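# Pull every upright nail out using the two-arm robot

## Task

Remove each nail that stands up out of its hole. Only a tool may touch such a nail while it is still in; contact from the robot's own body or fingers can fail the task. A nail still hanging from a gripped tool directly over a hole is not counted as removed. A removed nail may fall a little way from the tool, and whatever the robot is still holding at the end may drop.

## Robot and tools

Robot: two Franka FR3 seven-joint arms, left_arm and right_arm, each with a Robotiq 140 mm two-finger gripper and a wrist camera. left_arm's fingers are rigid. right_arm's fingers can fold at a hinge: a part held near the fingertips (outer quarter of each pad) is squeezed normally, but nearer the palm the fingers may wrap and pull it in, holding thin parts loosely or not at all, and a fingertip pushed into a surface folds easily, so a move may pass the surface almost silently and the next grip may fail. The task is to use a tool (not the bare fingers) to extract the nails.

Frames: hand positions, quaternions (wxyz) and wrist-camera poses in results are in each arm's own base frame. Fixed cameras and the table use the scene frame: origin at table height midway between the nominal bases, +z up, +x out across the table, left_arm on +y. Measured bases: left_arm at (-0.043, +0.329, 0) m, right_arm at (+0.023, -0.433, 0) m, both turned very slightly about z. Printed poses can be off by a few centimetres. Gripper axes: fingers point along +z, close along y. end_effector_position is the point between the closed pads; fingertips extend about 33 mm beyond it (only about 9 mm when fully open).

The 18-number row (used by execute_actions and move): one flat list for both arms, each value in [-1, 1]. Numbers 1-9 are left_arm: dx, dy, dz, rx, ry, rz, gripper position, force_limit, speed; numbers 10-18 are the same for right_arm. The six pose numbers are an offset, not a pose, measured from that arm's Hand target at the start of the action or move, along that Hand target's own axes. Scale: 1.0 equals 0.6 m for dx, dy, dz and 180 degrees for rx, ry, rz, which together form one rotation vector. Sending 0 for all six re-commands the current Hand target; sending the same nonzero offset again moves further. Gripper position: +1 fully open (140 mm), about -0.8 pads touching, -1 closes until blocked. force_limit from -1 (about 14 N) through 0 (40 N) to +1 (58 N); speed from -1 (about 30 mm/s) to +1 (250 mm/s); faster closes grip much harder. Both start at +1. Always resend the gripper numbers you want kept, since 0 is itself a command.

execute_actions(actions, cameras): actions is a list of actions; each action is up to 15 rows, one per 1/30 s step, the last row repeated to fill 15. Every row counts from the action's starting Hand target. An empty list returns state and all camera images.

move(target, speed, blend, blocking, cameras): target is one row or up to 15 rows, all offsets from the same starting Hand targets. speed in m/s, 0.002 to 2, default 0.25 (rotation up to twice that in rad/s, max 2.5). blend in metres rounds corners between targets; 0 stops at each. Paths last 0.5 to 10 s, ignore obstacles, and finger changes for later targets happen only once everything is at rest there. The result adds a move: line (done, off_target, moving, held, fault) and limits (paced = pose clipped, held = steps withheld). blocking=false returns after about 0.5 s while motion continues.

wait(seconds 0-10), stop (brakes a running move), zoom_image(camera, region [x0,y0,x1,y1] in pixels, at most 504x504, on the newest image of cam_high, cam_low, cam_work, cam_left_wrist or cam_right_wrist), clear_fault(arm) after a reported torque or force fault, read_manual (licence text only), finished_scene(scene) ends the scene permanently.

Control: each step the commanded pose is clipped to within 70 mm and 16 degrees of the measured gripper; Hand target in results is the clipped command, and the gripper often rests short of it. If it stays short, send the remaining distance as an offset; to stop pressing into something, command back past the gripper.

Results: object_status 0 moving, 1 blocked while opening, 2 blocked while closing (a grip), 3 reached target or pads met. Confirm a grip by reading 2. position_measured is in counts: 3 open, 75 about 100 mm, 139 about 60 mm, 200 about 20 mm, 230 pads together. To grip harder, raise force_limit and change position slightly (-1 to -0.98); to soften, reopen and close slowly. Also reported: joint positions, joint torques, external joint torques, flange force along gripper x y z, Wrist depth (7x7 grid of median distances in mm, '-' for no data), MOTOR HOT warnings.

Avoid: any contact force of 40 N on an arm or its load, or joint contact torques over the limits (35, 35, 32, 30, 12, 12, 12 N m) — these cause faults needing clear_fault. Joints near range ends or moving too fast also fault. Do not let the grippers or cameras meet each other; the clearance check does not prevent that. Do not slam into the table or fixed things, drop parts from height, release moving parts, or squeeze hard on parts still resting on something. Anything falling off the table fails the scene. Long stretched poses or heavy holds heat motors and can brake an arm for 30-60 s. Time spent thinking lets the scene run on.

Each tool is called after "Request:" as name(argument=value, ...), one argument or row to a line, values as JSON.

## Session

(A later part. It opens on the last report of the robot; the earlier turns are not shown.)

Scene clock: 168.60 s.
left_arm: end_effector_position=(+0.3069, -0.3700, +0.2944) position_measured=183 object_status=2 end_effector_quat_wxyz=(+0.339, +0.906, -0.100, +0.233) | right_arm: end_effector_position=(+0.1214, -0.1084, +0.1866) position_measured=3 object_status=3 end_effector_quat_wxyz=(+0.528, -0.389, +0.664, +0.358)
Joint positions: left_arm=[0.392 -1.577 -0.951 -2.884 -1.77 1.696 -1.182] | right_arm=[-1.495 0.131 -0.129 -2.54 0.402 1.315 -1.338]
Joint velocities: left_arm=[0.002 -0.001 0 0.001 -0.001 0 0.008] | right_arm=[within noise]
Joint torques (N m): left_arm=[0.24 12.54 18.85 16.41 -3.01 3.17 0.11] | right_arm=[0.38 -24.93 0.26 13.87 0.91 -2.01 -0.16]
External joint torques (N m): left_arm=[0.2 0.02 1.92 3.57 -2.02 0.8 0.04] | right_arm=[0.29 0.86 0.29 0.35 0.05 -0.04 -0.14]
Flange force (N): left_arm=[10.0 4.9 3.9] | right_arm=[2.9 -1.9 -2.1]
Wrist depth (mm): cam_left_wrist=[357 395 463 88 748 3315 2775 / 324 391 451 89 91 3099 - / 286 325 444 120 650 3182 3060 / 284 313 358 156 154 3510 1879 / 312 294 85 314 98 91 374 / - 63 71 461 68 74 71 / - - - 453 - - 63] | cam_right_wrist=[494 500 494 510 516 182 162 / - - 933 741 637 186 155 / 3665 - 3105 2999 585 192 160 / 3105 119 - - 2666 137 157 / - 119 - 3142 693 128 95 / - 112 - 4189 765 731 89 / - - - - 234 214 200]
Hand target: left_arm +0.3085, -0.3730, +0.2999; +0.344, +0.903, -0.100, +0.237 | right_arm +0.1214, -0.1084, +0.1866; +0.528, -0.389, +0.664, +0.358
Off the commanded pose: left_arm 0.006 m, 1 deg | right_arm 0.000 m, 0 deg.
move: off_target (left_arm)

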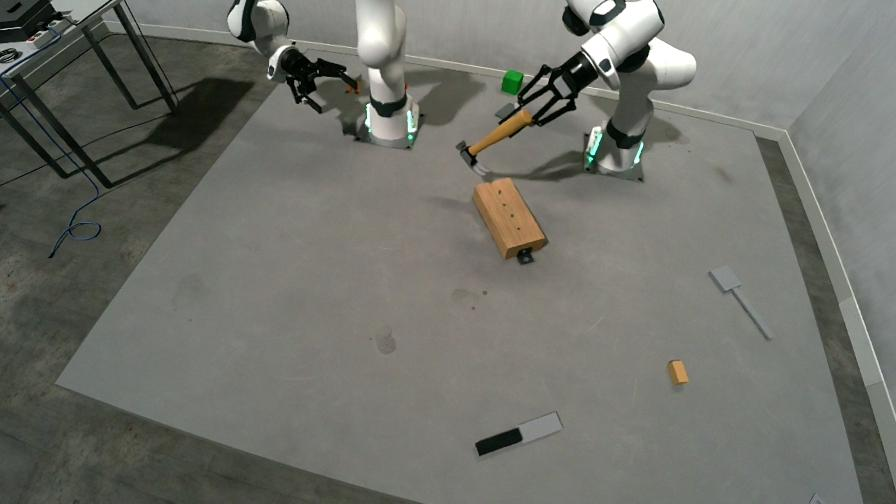

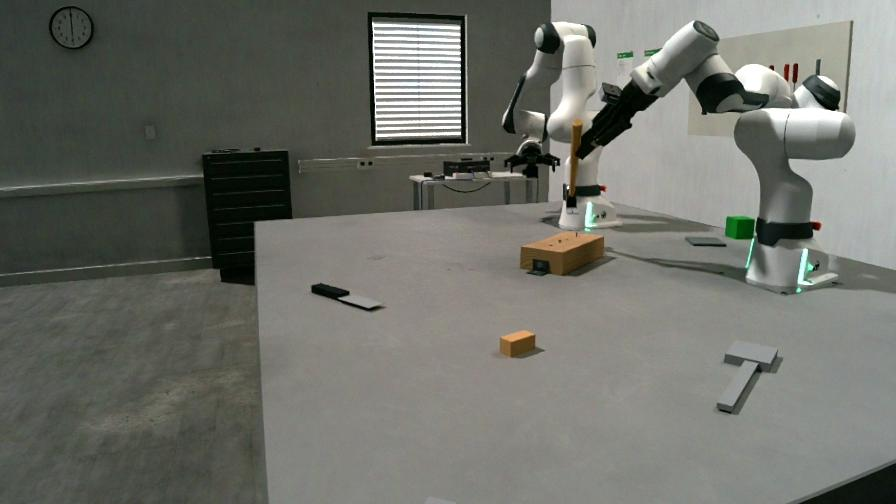

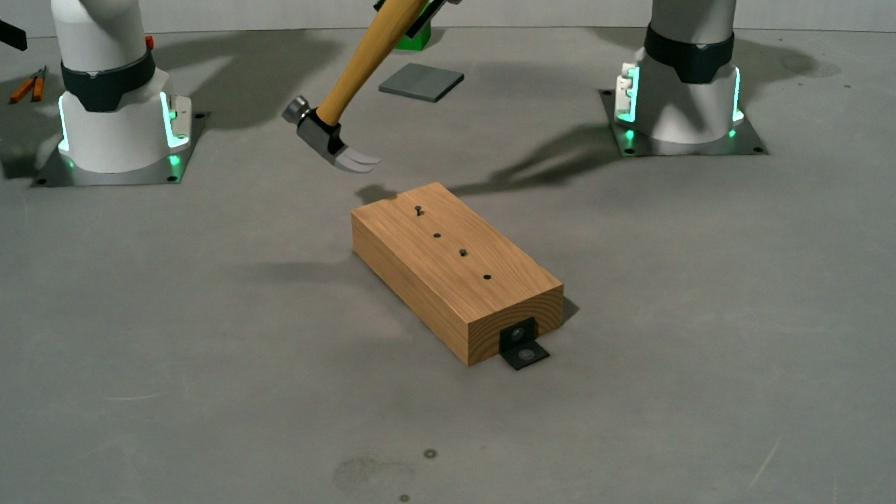

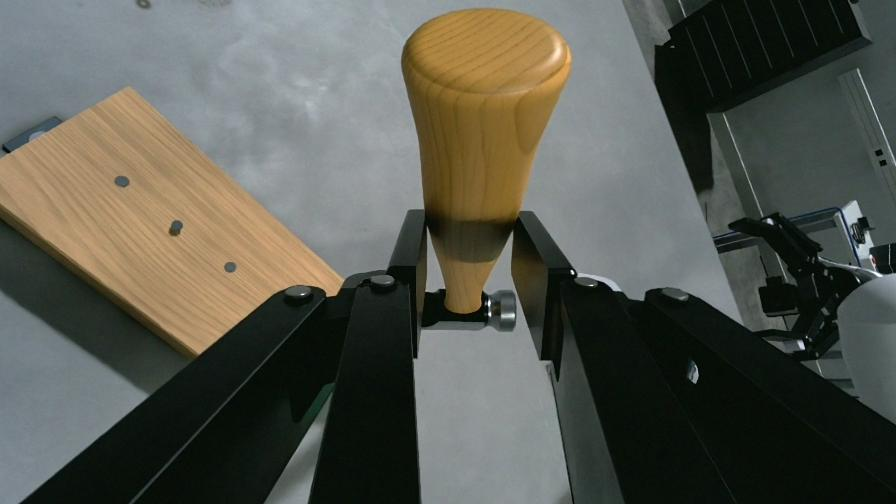

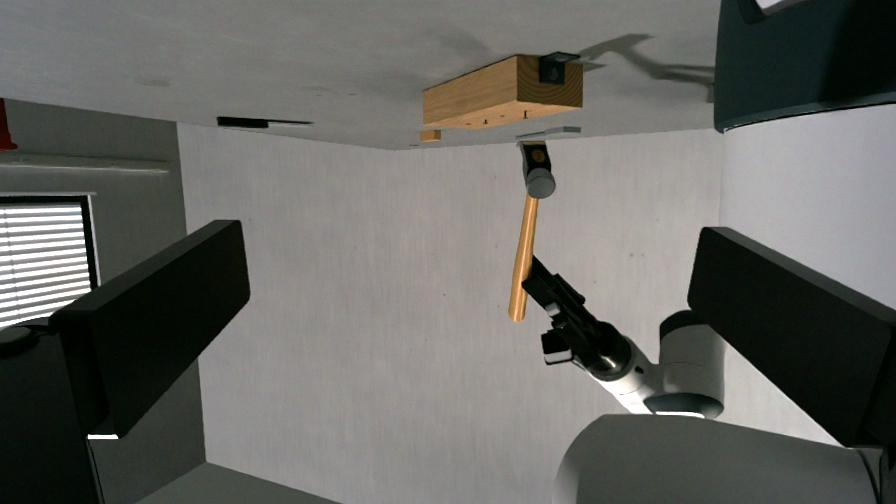

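Request:
move(
  target=[
    [0,0,0,0,0,0,-1,1,-1,-0.393,-0.344,0.166,0.143,0.2,0.21,1,1,1],
    [0,0,0,0,0,0,-1,1,-1,-0.1135,-0.158,0.906,0.286,0.405,0.421,1,1,1],
  ],
  speed=0.3,
  blend=0.05,
  cameras=["all"],
)

Scene clock: 199.17 s.
left_arm: end_effector_position=(+0.3070, -0.3700, +0.2944) position_measured=183 object_status=2 end_effector_quat_wxyz=(+0.339, +0.906, -0.101, +0.233) | right_arm: end_effector_position=(+0.4389, +0.3134, +0.1604) position_measured=3 object_status=3 end_effector_quat_wxyz=(-0.081, +0.012, +0.995, +0.048)
Joint positions: left_arm=[0.393 -1.577 -0.951 -2.884 -1.77 1.696 -1.18] | right_arm=[-1.422 -1.52 1.259 -1.959 1.459 1.122 1.346]
Joint velocities: left_arm=[within noise] | right_arm=[-0.001 -0.002 0 0 0 0 -0.007]
Joint torques (N m): left_arm=[0.25 12.57 18.91 16.43 -2.93 3.07 0.01] | right_arm=[0.23 32.75 -30.39 1.1 0.72 1.86 -0.33]
External joint torques (N m): left_arm=[0.25 0.02 1.88 3.59 -1.93 0.69 -0.07] | right_arm=[0.25 1.2 0.11 -0.93 -0.23 -0.09 -0.35]
Flange force (N): left_arm=[10.2 5.1 3.6] | right_arm=[2.9 -2.4 0.0]
Wrist depth (mm): cam_left_wrist=[357 404 497 88 780 3099 2712 / 329 393 474 89 107 3409 - / 287 326 454 120 804 3978 - / 284 313 347 156 122 3361 2340 / 310 294 85 312 98 91 3409 / - 63 71 459 68 74 68 / - - - - - - 63] | cam_right_wrist=[- 277 268 285 241 241 248 / - 278 283 291 258 249 255 / 281 283 289 - - 256 262 / - 119 - 308 320 147 - / - 120 308 - - 128 95 / - 307 317 - - - 89 / - - - 327 - 349 -]
Hand target: left_arm +0.3085, -0.3730, +0.2999; +0.344, +0.903, -0.100, +0.237 | right_arm +0.4389, +0.3116, +0.1611; -0.081, +0.011, +0.995, +0.048 (not the last commanded pose)
Off the commanded pose: left_arm 0.006 m, 1 deg | right_arm 0.032 m, 19 deg.
move: held (right_arm; a check stopped the path), off_target (left_arm); limits=paced,held
pose unreachable (right arm): on one or more control steps of this call, first in action 0 (counted from 0), this arm could not follow its commanded pose, so it was not sent that pose on those steps. It may still have moved: this result reports where it is.
cause: moving toward the commanded pose would bring a part of the arm too close to another arm (a part of this arm just beyond joint 5 (forearm roll) and the left arm's gripper, at the place that arm is still heading or pushing toward).

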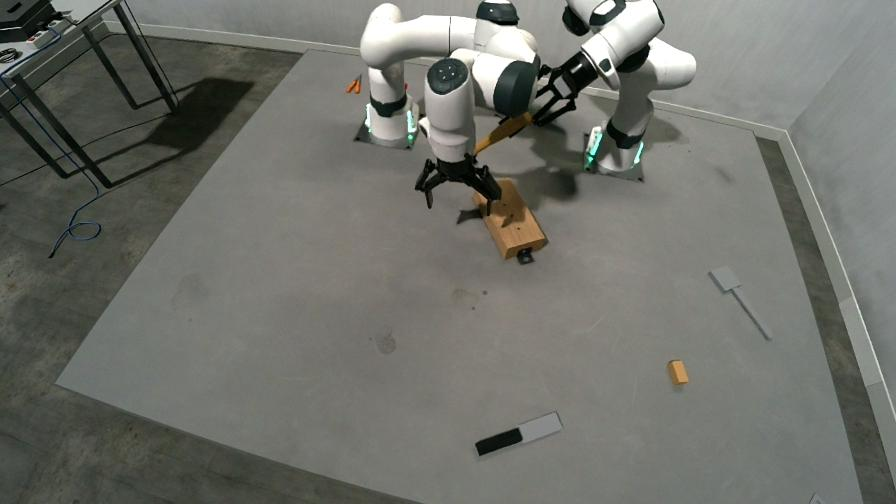

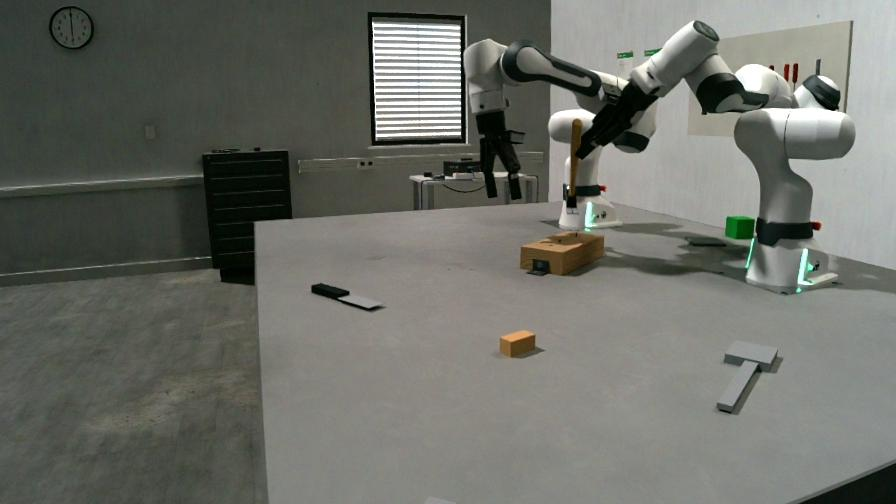

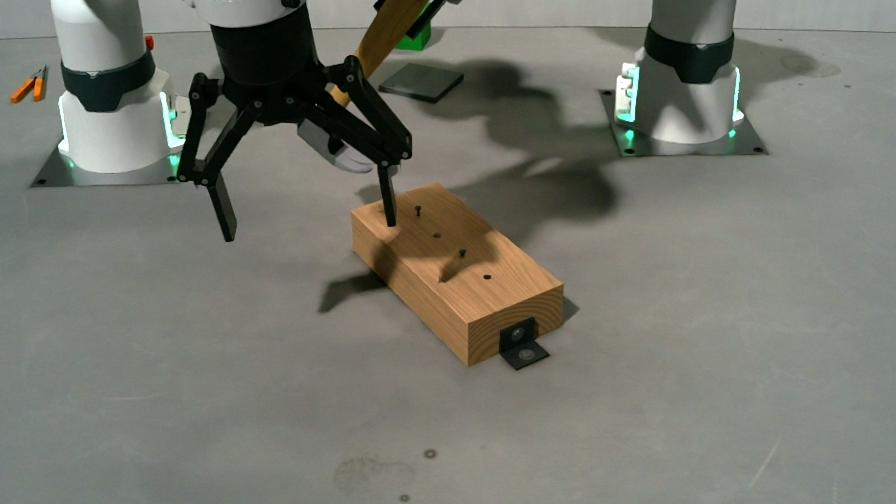

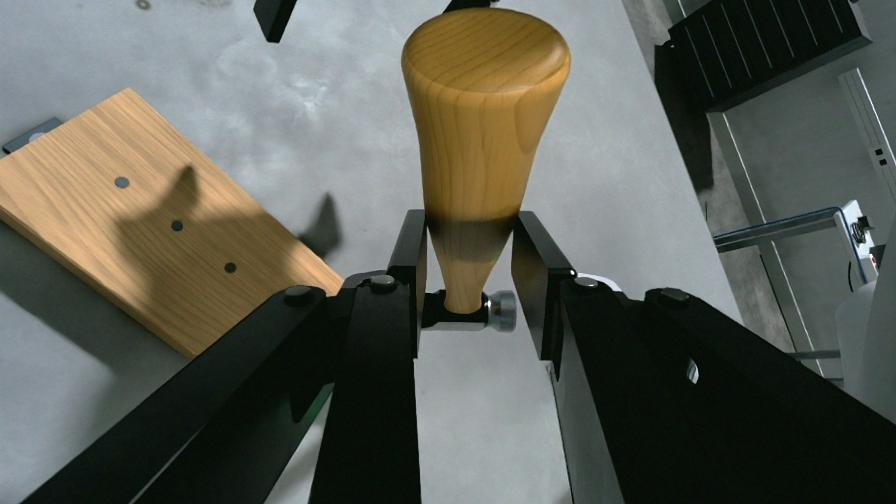

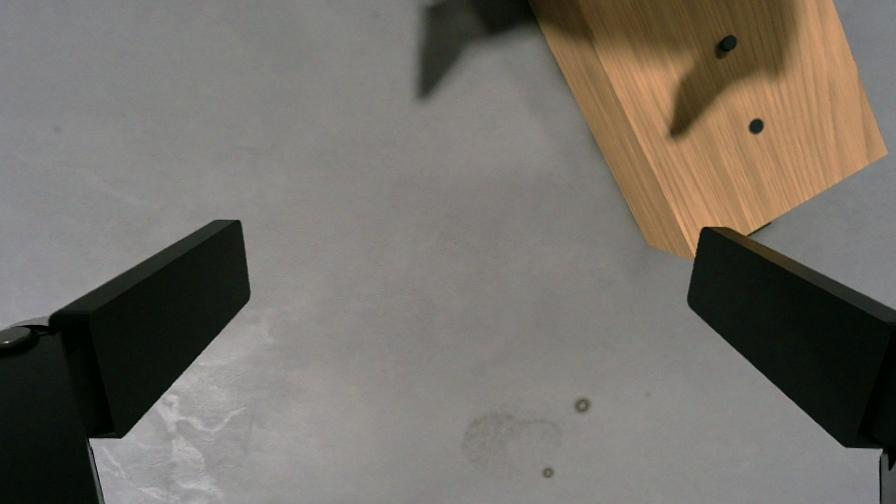

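Request:
move(
  target=[0,0,0,0,0,0,-1,1,-1,0.1,-0.55,-0.1,0,0,0,1,1,1],
  speed=0.3,
  cameras=["cam_high"],
)

Scene clock: 216.33 s.
left_arm: end_effector_position=(+0.3070, -0.3700, +0.2944) position_measured=183 object_status=2 end_effector_quat_wxyz=(+0.339, +0.906, -0.101, +0.233) | right_arm: end_effector_position=(+0.3799, -0.0212, +0.1990) position_measured=3 object_status=3 end_effector_quat_wxyz=(-0.080, +0.015, +0.995, +0.049)
Joint positions: left_arm=[0.393 -1.577 -0.951 -2.884 -1.77 1.696 -1.18] | right_arm=[-1.703 -1.361 1.137 -2.337 1.036 1.246 0.601]
Joint velocities: left_arm=[within noise] | right_arm=[0.001 0 0.001 0 -0.001 0 -0.004]
Joint torques (N m): left_arm=[0.23 12.49 18.95 16.35 -2.92 3.07 -0.05] | right_arm=[0.59 21.53 -25.21 8.9 0.14 2.22 -0.29]
External joint torques (N m): left_arm=[0.17 -0.05 1.96 3.52 -1.92 0.69 -0.12] | right_arm=[0.69 1.6 0.68 -0.32 -0.34 0.19 -0.3]
Flange force (N): left_arm=[9.5 5.3 3.1] | right_arm=[0.4 -1.0 0.4]
Wrist depth (mm): cam_left_wrist=[360 439 485 88 87 479 2652 / 305 394 460 89 100 3315 2652 / 286 325 444 120 688 3021 2946 / 284 314 357 156 153 2411 2131 / 319 294 85 318 98 91 152 / - 63 71 68 68 74 71 / - - - 450 - - 63] | cam_right_wrist=[306 - 313 - - 332 - / 305 - 325 332 - - - / - - 332 341 353 - - / - 119 341 - 355 137 - / - 119 350 360 356 128 95 / - 105 358 373 - - 89 / - 367 376 - - 382 -]
Hand target: left_arm +0.3085, -0.3730, +0.2999; +0.344, +0.903, -0.100, +0.237 | right_arm +0.3794, -0.0217, +0.1990; -0.081, +0.011, +0.995, +0.048
Off the commanded pose: left_arm 0.006 m, 1 deg | right_arm 0.001 m, 0 deg.
move: off_target (left_arm)
Images, in order (width x height): cam_high 896x504.

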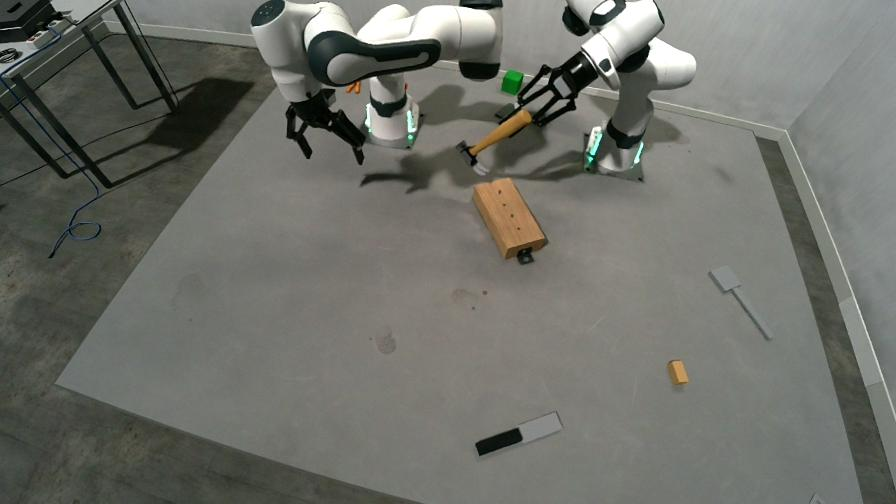

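Request:
move(
  target=[
    [0,0,0,0,0,0,-1,1,-1,0.05,-0.07,-0.32,-0.109,-0.203,-0.163,1,1,1],
    [0,0,0,0,0,0,-1,1,-1,0.418,-0.159,0.075,-0.2176,-0.4056,-0.327,1,1,1],
  ],
  speed=0.3,
  blend=0.05,
  cameras=["cam_high"],
)

Request:
zoom_image(
  camera="cam_high",
  region=[420, 110, 580, 230],
)

Scene clock: 231.10 s.
left_arm: end_effector_position=(+0.3070, -0.3700, +0.2944) position_measured=183 object_status=2 end_effector_quat_wxyz=(+0.339, +0.906, -0.101, +0.233) | right_arm: end_effector_position=(+0.1231, -0.1089, +0.1866) position_measured=3 object_status=3 end_effector_quat_wxyz=(+0.527, -0.387, +0.667, +0.358)
Joint positions: left_arm=[0.393 -1.577 -0.951 -2.884 -1.77 1.696 -1.18] | right_arm=[-1.67 0.126 0.045 -2.544 0.398 1.326 -1.315]
Joint velocities: left_arm=[within noise] | right_arm=[-0.003 0 0.001 0 0 0 -0.005]
Joint torques (N m): left_arm=[0.23 12.5 18.92 16.42 -2.94 3.08 0] | right_arm=[0.41 -23.81 0.67 14.46 0.57 -2.12 -0.34]
External joint torques (N m): left_arm=[0.18 -0.06 1.9 3.6 -1.94 0.7 -0.07] | right_arm=[0.41 1.82 0.27 0.83 -0.34 -0.17 -0.31]
Flange force (N): left_arm=[9.7 5.3 3.5] | right_arm=[6.0 -2.5 -5.4]
Wrist depth (mm): cam_left_wrist=[356 391 494 88 87 3182 2808 / 328 393 456 89 92 3315 - / 286 325 449 120 - 4187 2652 / 284 314 361 157 123 2435 654 / 308 294 85 298 98 91 539 / - 63 71 456 68 74 71 / - - - 449 - - 63] | cam_right_wrist=[- - - 554 509 202 154 / - 783 1047 741 644 727 154 / 3427 - - 2999 2587 194 160 / 3142 119 3717 3566 - 146 157 / - 119 - - 754 128 99 / - 3999 - - 807 795 89 / - 5737 3383 - 224 207 197]
Hand target: left_arm +0.3085, -0.3730, +0.2999; +0.344, +0.903, -0.100, +0.237 | right_arm +0.1218, -0.1086, +0.1868; +0.528, -0.389, +0.665, +0.358
Off the commanded pose: left_arm 0.006 m, 1 deg | right_arm 0.001 m, 0 deg.
move: off_target (left_arm)
Images, in order (width x height): cam_high 896x504.

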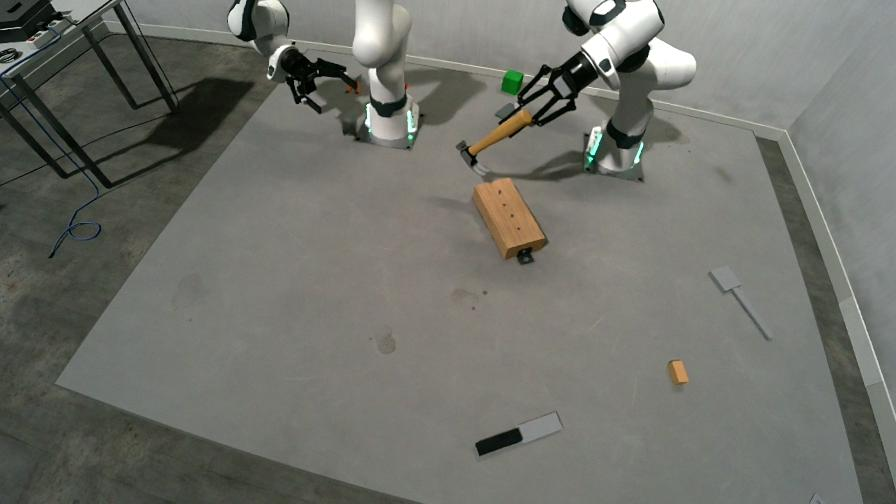

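Scaled by 3.150.

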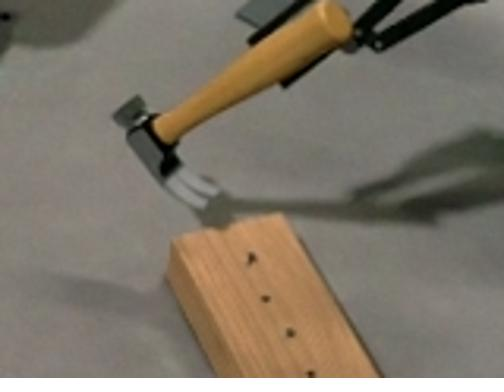

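Request:
execute_actions(
  actions=[],
)

Request:
zoom_image(
  camera="cam_work",
  region=[270, 80, 490, 240],
)

Request:
zoom_image(
  camera="cam_high",
  region=[455, 140, 545, 220],
)

Request:
zoom_image(
  camera="cam_low",
  region=[530, 180, 620, 270],
)

Request:
zoom_image(
  camera="cam_left_wrist",
  region=[250, 200, 550, 400],
)

Scene clock: 235.93 s.
left_arm: end_effector_position=(+0.3070, -0.3700, +0.2944) position_measured=183 object_status=2 end_effector_quat_wxyz=(+0.339, +0.906, -0.101, +0.233) | right_arm: end_effector_position=(+0.1231, -0.1089, +0.1866) position_measured=3 object_status=3 end_effector_quat_wxyz=(+0.528, -0.387, +0.666, +0.357)
Joint positions: left_arm=[0.393 -1.577 -0.951 -2.884 -1.77 1.696 -1.18] | right_arm=[-1.67 0.126 0.045 -2.544 0.398 1.326 -1.316]
Joint velocities: within noise
Joint torques (N m): left_arm=[0.21 12.49 18.85 16.4 -2.93 3.09 0.05] | right_arm=[0.41 -23.84 0.66 14.48 0.54 -2.13 -0.36]
External joint torques (N m): left_arm=[0.25 -0.03 1.86 3.51 -1.92 0.72 -0.02] | right_arm=[0.31 1.77 0.17 0.88 -0.37 -0.17 -0.33]
Flange force (N): left_arm=[9.9 4.9 3.6] | right_arm=[5.9 -2.1 -5.5]
Wrist depth (mm): cam_left_wrist=[- 425 475 88 89 3315 2808 / 306 398 444 89 92 3269 3269 / 285 322 451 120 - 3562 3269 / 283 314 367 156 152 2340 1909 / 311 295 85 318 98 91 539 / - 63 71 473 68 74 71 / - - - - - - 63] | cam_right_wrist=[- 449 - 569 - 184 162 / - - - 687 627 201 159 / 2421 3770 - - 2490 194 160 / 3299 119 - - 2562 137 158 / - 119 - - 752 128 95 / - 110 - - 2562 756 89 / - - 3105 3105 228 207 199]
Hand target: left_arm +0.3085, -0.3730, +0.2999; +0.344, +0.903, -0.100, +0.237 | right_arm +0.1218, -0.1086, +0.1868; +0.528, -0.389, +0.665, +0.358
Tool commands: left_gripper/position=-1.0 left_gripper/force_limit=+1.0 left_gripper/speed=-1.0 right_gripper/position=+1.0 right_gripper/force_limit=+1.0 right_gripper/speed=+1.0
Off the commanded pose: left_arm 0.006 m, 1 deg | right_arm 0.001 m, 0 deg.

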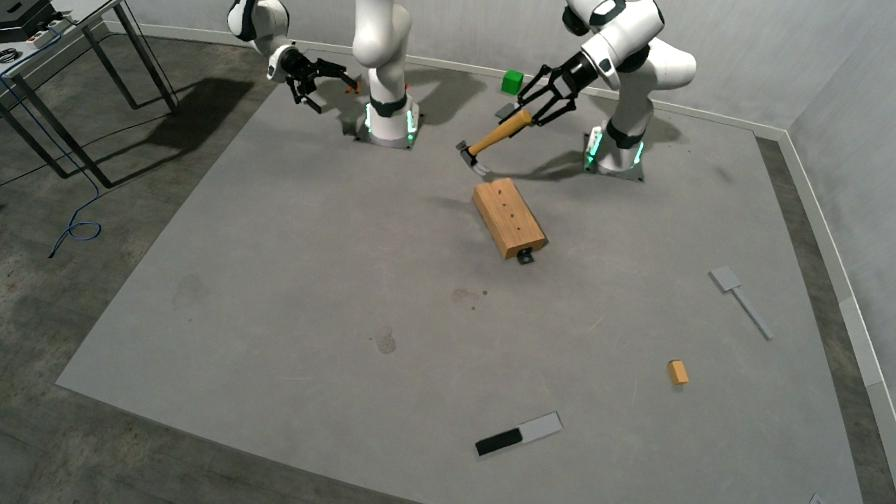

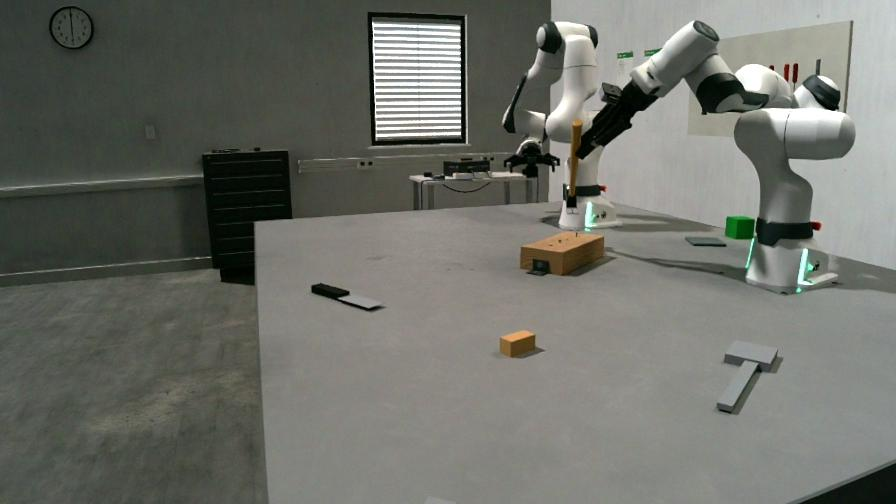

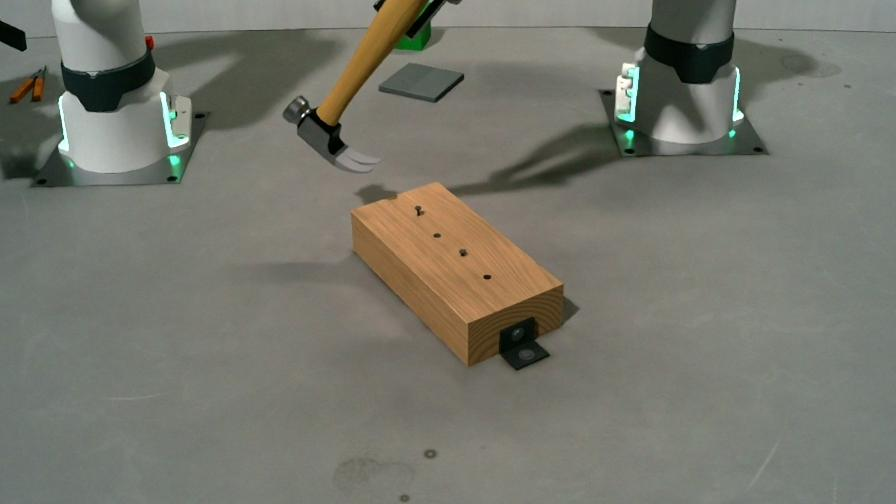

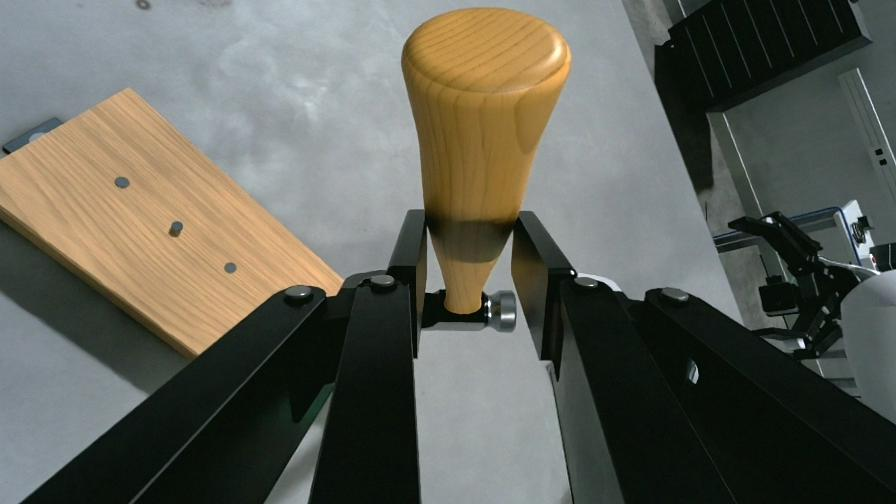

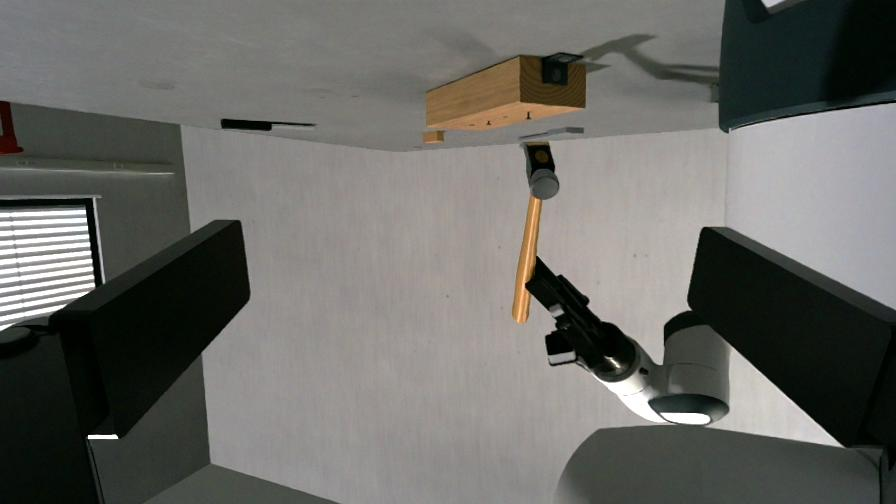

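Scaled by 2.291.

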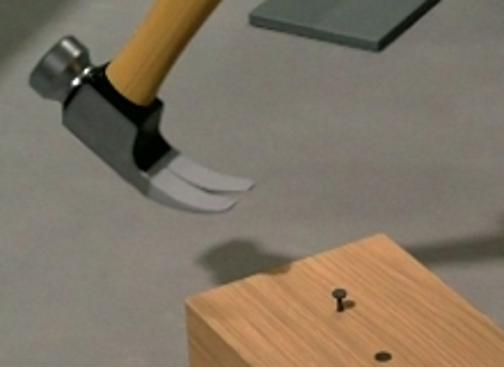

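Scaled by 5.600.

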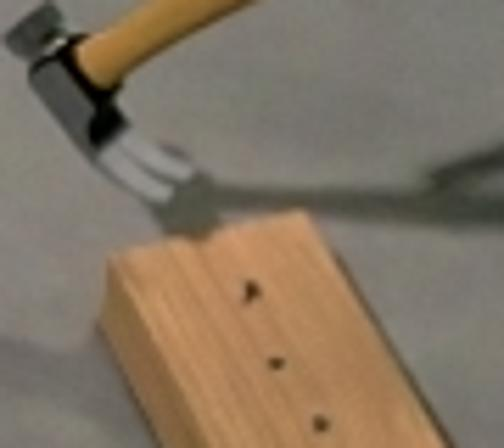

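Scaled by 5.600.

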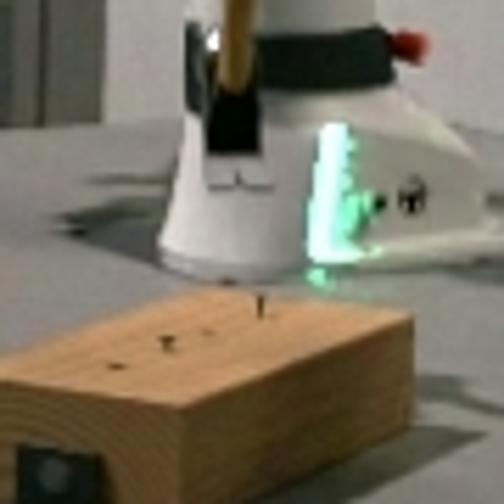

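Scaled by 1.680.

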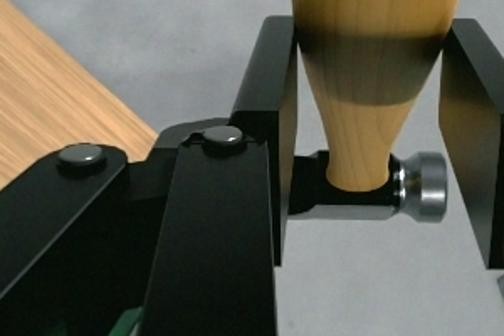

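Request:
move(
  target=[-0.0143,-0.0782,0.0098,0,0,0,-1,1,-1,0,0,0,0,0,0,1,1,1],
  speed=0.08,
  cameras=["cam_work","cam_low","cam_high"],
)

Request:
zoom_image(
  camera="cam_work",
  region=[340, 130, 460, 250],
)

Request:
zoom_image(
  camera="cam_low",
  region=[550, 200, 610, 260],
)

Request:
zoom_image(
  camera="cam_high",
  region=[470, 150, 530, 210],
)

Scene clock: 259.87 s.
left_arm: end_effector_position=(+0.3118, -0.3545, +0.2767) position_measured=183 object_status=2 end_effector_quat_wxyz=(+0.337, +0.909, -0.092, +0.229) | right_arm: end_effector_position=(+0.1231, -0.1089, +0.1866) position_measured=3 object_status=3 end_effector_quat_wxyz=(+0.528, -0.387, +0.666, +0.357)
Joint positions: left_arm=[0.398 -1.571 -0.975 -2.922 -1.79 1.695 -1.154] | right_arm=[-1.67 0.126 0.045 -2.544 0.398 1.326 -1.316]
Joint velocities: left_arm=[-0.001 -0.001 0 0.001 0.003 -0.004 -0.001] | right_arm=[within noise]
Joint torques (N m): left_arm=[-0.54 12.03 18.66 16.54 -2.03 2.58 -0.05] | right_arm=[0.39 -23.8 0.71 14.38 0.56 -2.13 -0.35]
External joint torques (N m): left_arm=[-0.6 -0.11 2.12 3.93 -1.03 0.26 -0.12] | right_arm=[0.37 1.83 0.29 0.76 -0.35 -0.18 -0.32]
Flange force (N): left_arm=[8.4 6.9 -1.1] | right_arm=[6.0 -2.3 -5.2]
Wrist depth (mm): cam_left_wrist=[342 386 444 88 696 3182 2743 / 312 323 455 89 100 3140 3099 / 272 308 434 120 638 3459 3269 / 294 297 342 156 151 3729 663 / 302 295 85 319 98 91 562 / - 63 71 435 68 74 68 / - - - - - - 63] | cam_right_wrist=[466 - 466 475 - 184 153 / - - 949 746 645 185 161 / 3180 3142 3717 2869 2721 195 164 / 3033 119 3615 3218 2562 137 157 / - 119 2900 2538 767 128 99 / - 105 4473 2869 2721 767 89 / - - 4124 2562 226 208 198]
Hand target: left_arm +0.3116, -0.3567, +0.2798; +0.339, +0.907, -0.092, +0.231 (not the last commanded pose) | right_arm +0.1218, -0.1086, +0.1868; +0.528, -0.389, +0.665, +0.358
Off the commanded pose: left_arm 0.019 m, 2 deg | right_arm 0.001 m, 0 deg.
move: held (left_arm; a check stopped the path); limits=held
pose unreachable (left arm): on one or more control steps of this call, first in action 0 (counted from 0), this arm could not follow its commanded pose, so it was not sent that pose on those steps. It may still have moved: this result reports where it is.
cause: moving toward the commanded pose would bring two parts of the arm too close to each other (joints 2 (shoulder) to 5 (forearm roll) lie between them).
Images, in order (width x height): cam_high 896x504, cam_low 896x504, cam_work 896x504.

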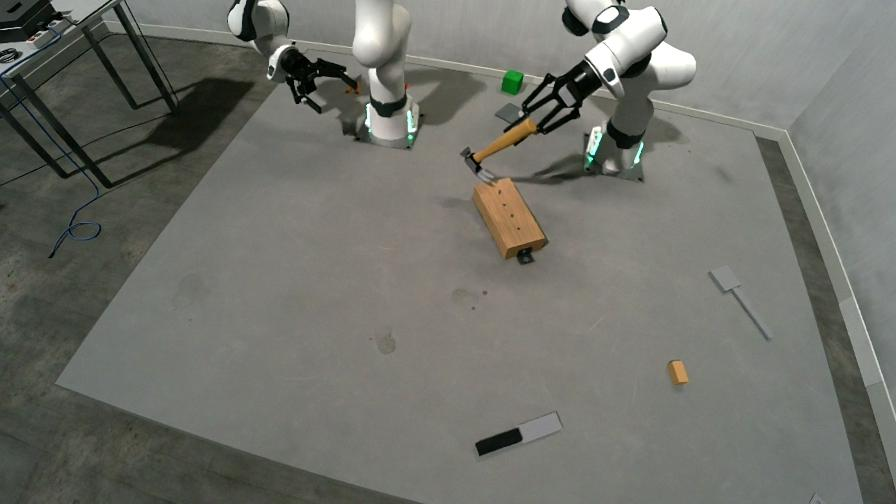

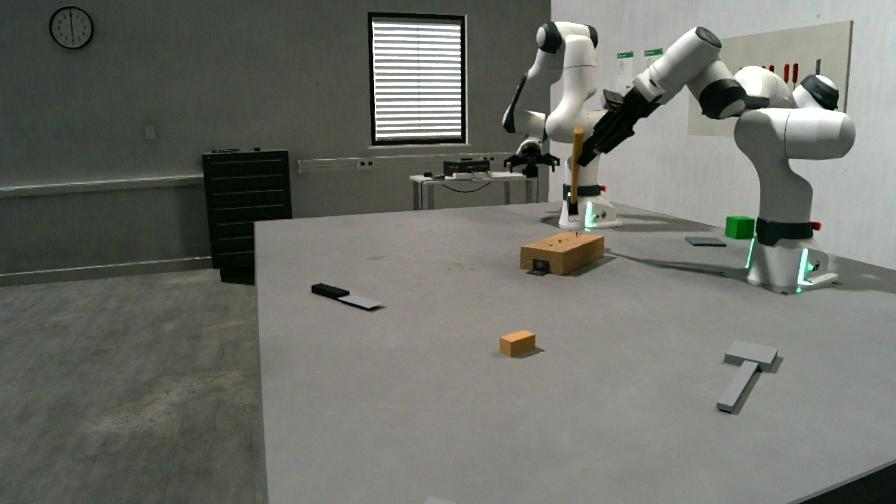

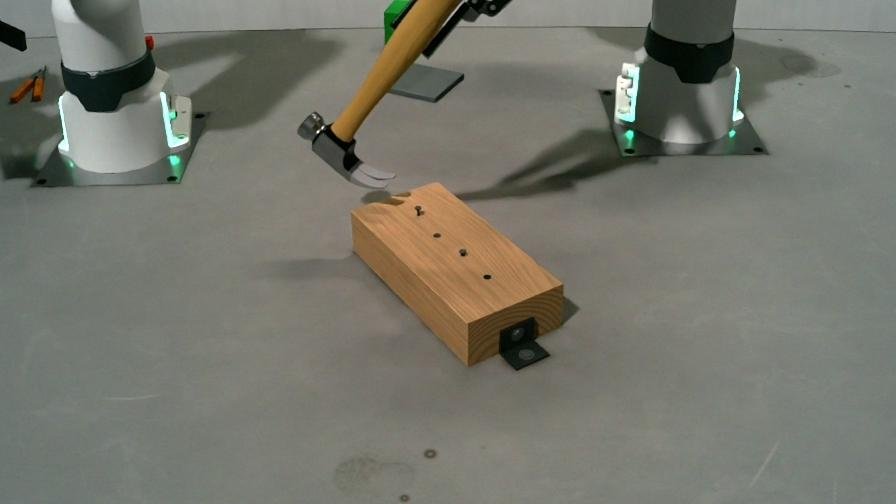

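Scaled by 4.200.

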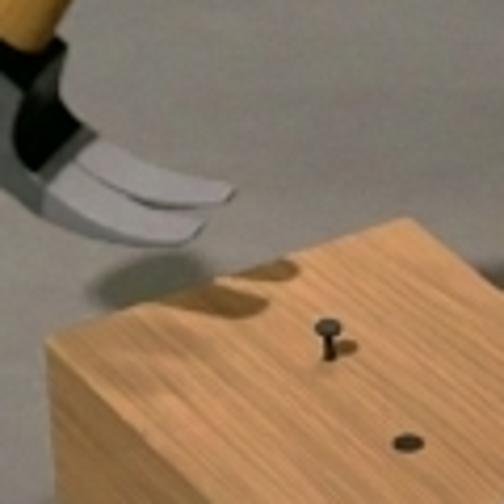

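Scaled by 8.400.

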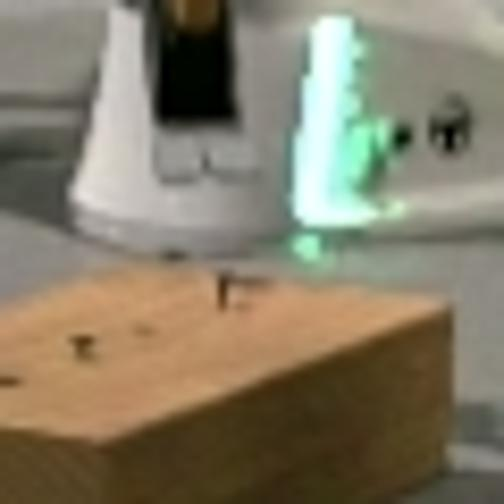

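Scaled by 8.400.

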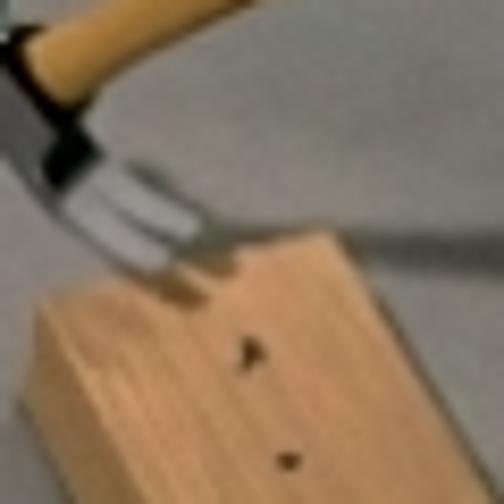

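Request:
move(
  target=[
    [0.048,0.057,-0.066,0,0,0,-1,1,-1,0,0,0,0,0,0,1,1,1],
    [0.06,0.06,-0.09,-0.0772,-0.0863,0.103,-1,1,-1,0,0,0,0,0,0,1,1,1],
    [0.02,0.017,-0.032,-0.1545,-0.1727,0.206,-1,1,-1,0,0,0,0,0,0,1,1,1],
  ],
  speed=0.2,
  blend=0.02,
  cameras=["all"],
)

Request:
zoom_image(
  camera="cam_work",
  region=[340, 130, 460, 250],
)

Request:
zoom_image(
  camera="cam_low",
  region=[540, 180, 630, 270],
)

Request:
zoom_image(
  camera="cam_high",
  region=[450, 140, 530, 220],
)

Scene clock: 286.30 s.
left_arm: end_effector_position=(+0.3123, -0.3510, +0.3022) position_measured=183 object_status=2 end_effector_quat_wxyz=(+0.413, +0.756, -0.505, +0.051) | right_arm: end_effector_position=(+0.1231, -0.1089, +0.1866) position_measured=3 object_status=3 end_effector_quat_wxyz=(+0.528, -0.387, +0.666, +0.357)
Joint positions: left_arm=[0.749 -0.537 -0.93 -2.346 -1.169 1.458 -0.207] | right_arm=[-1.67 0.126 0.045 -2.544 0.398 1.326 -1.316]
Joint velocities: left_arm=[-0.001 0 0 0 0 0.001 0.006] | right_arm=[within noise]
Joint torques (N m): left_arm=[-0.52 -0.68 12.91 24.9 -1.82 -0.04 0.09] | right_arm=[0.39 -23.83 0.71 14.45 0.57 -2.12 -0.32]
External joint torques (N m): left_arm=[-0.57 1.26 0.88 3.69 -0.64 -0.54 0.02] | right_arm=[0.31 1.77 0.24 0.83 -0.34 -0.17 -0.3]
Flange force (N): left_arm=[9.3 -3.4 -6.2] | right_arm=[5.8 -2.3 -5.4]
Wrist depth (mm): cam_left_wrist=[363 - 493 88 496 474 414 / 350 407 - 89 546 - - / 337 384 482 120 674 - - / 288 318 373 156 123 - - / 272 294 85 319 98 86 - / - 63 71 477 68 74 - / - - - 460 - - 63] | cam_right_wrist=[- - - 559 452 184 154 / - - - 675 642 185 161 / 3069 3519 3341 - 605 192 170 / - 119 - - - 137 - / - 119 3142 - 807 128 95 / - 3999 6137 - 913 874 89 / - 3825 - 3069 229 207 198]
Hand target: left_arm +0.3120, -0.3519, +0.3042; +0.415, +0.754, -0.506, +0.051 | right_arm +0.1218, -0.1086, +0.1868; +0.528, -0.389, +0.665, +0.358
Off the commanded pose: left_arm 0.002 m, 0 deg | right_arm 0.001 m, 0 deg.
move: done

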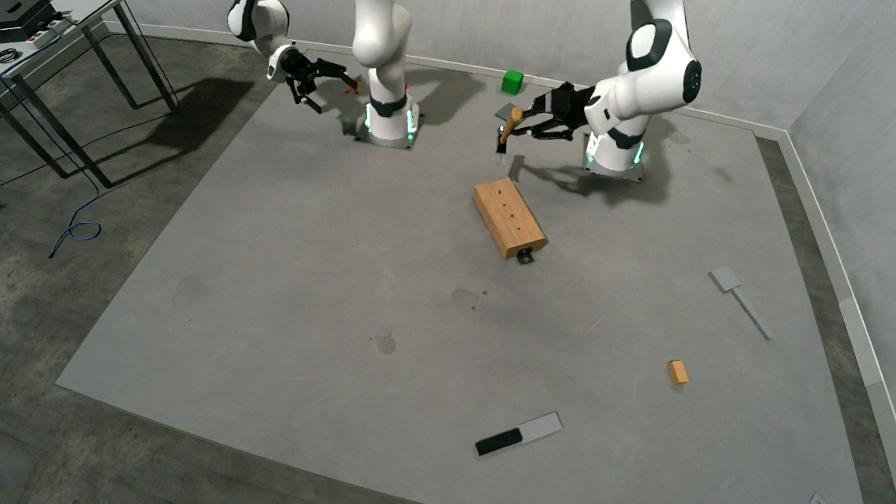

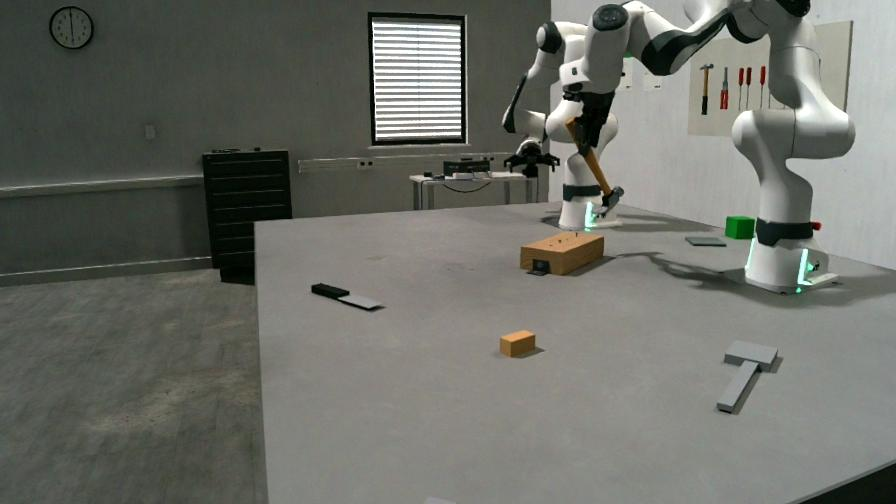

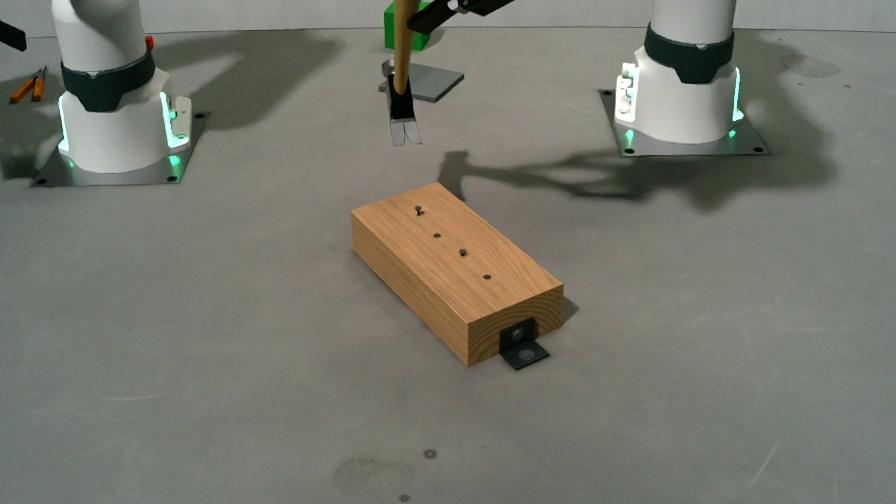

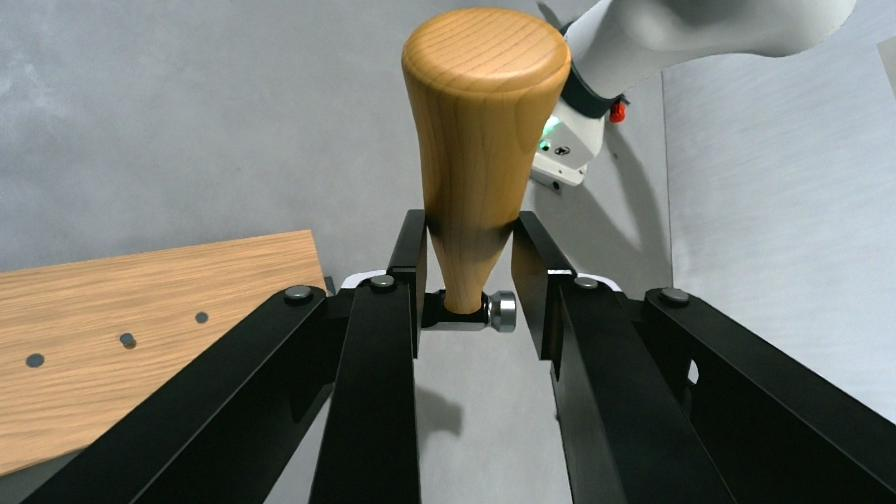

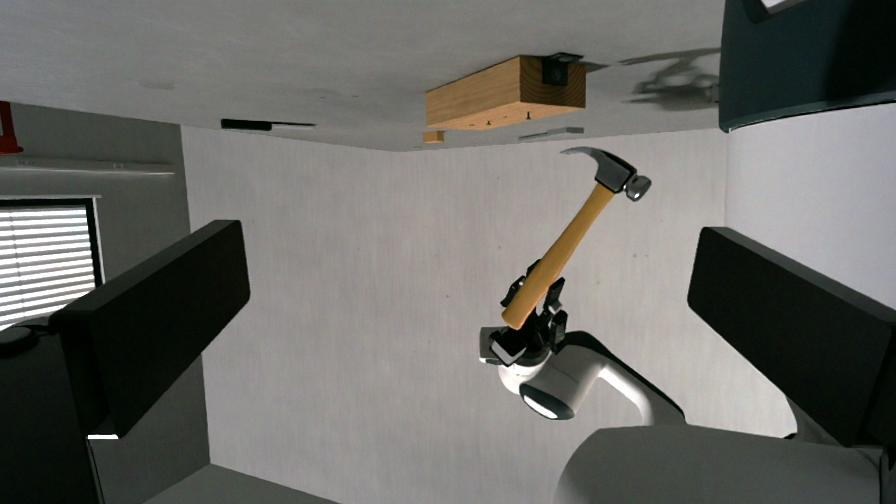

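Scaled by 4.200.

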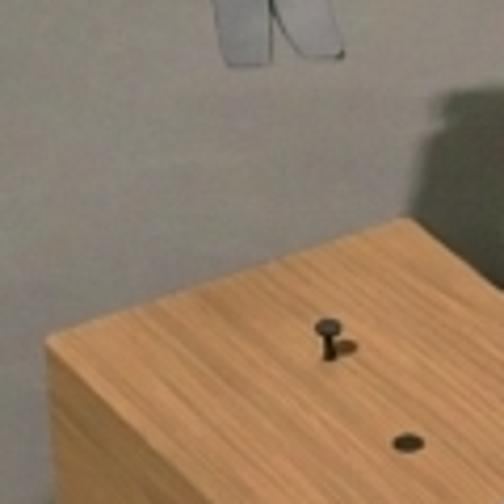

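Scaled by 5.600.

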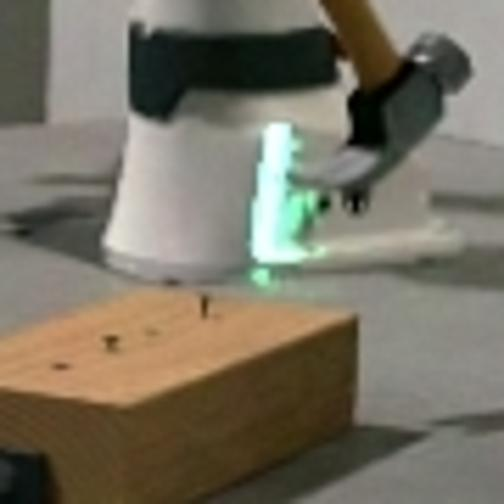

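Scaled by 6.300.

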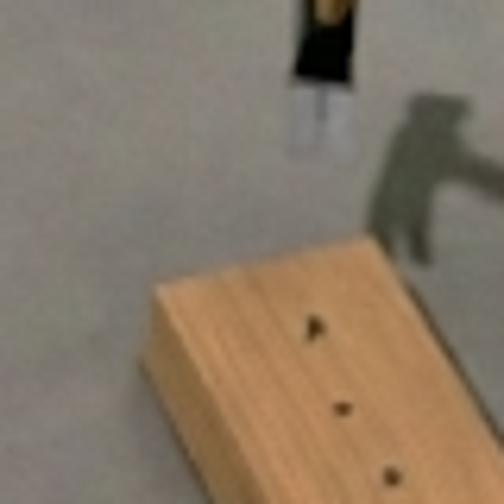

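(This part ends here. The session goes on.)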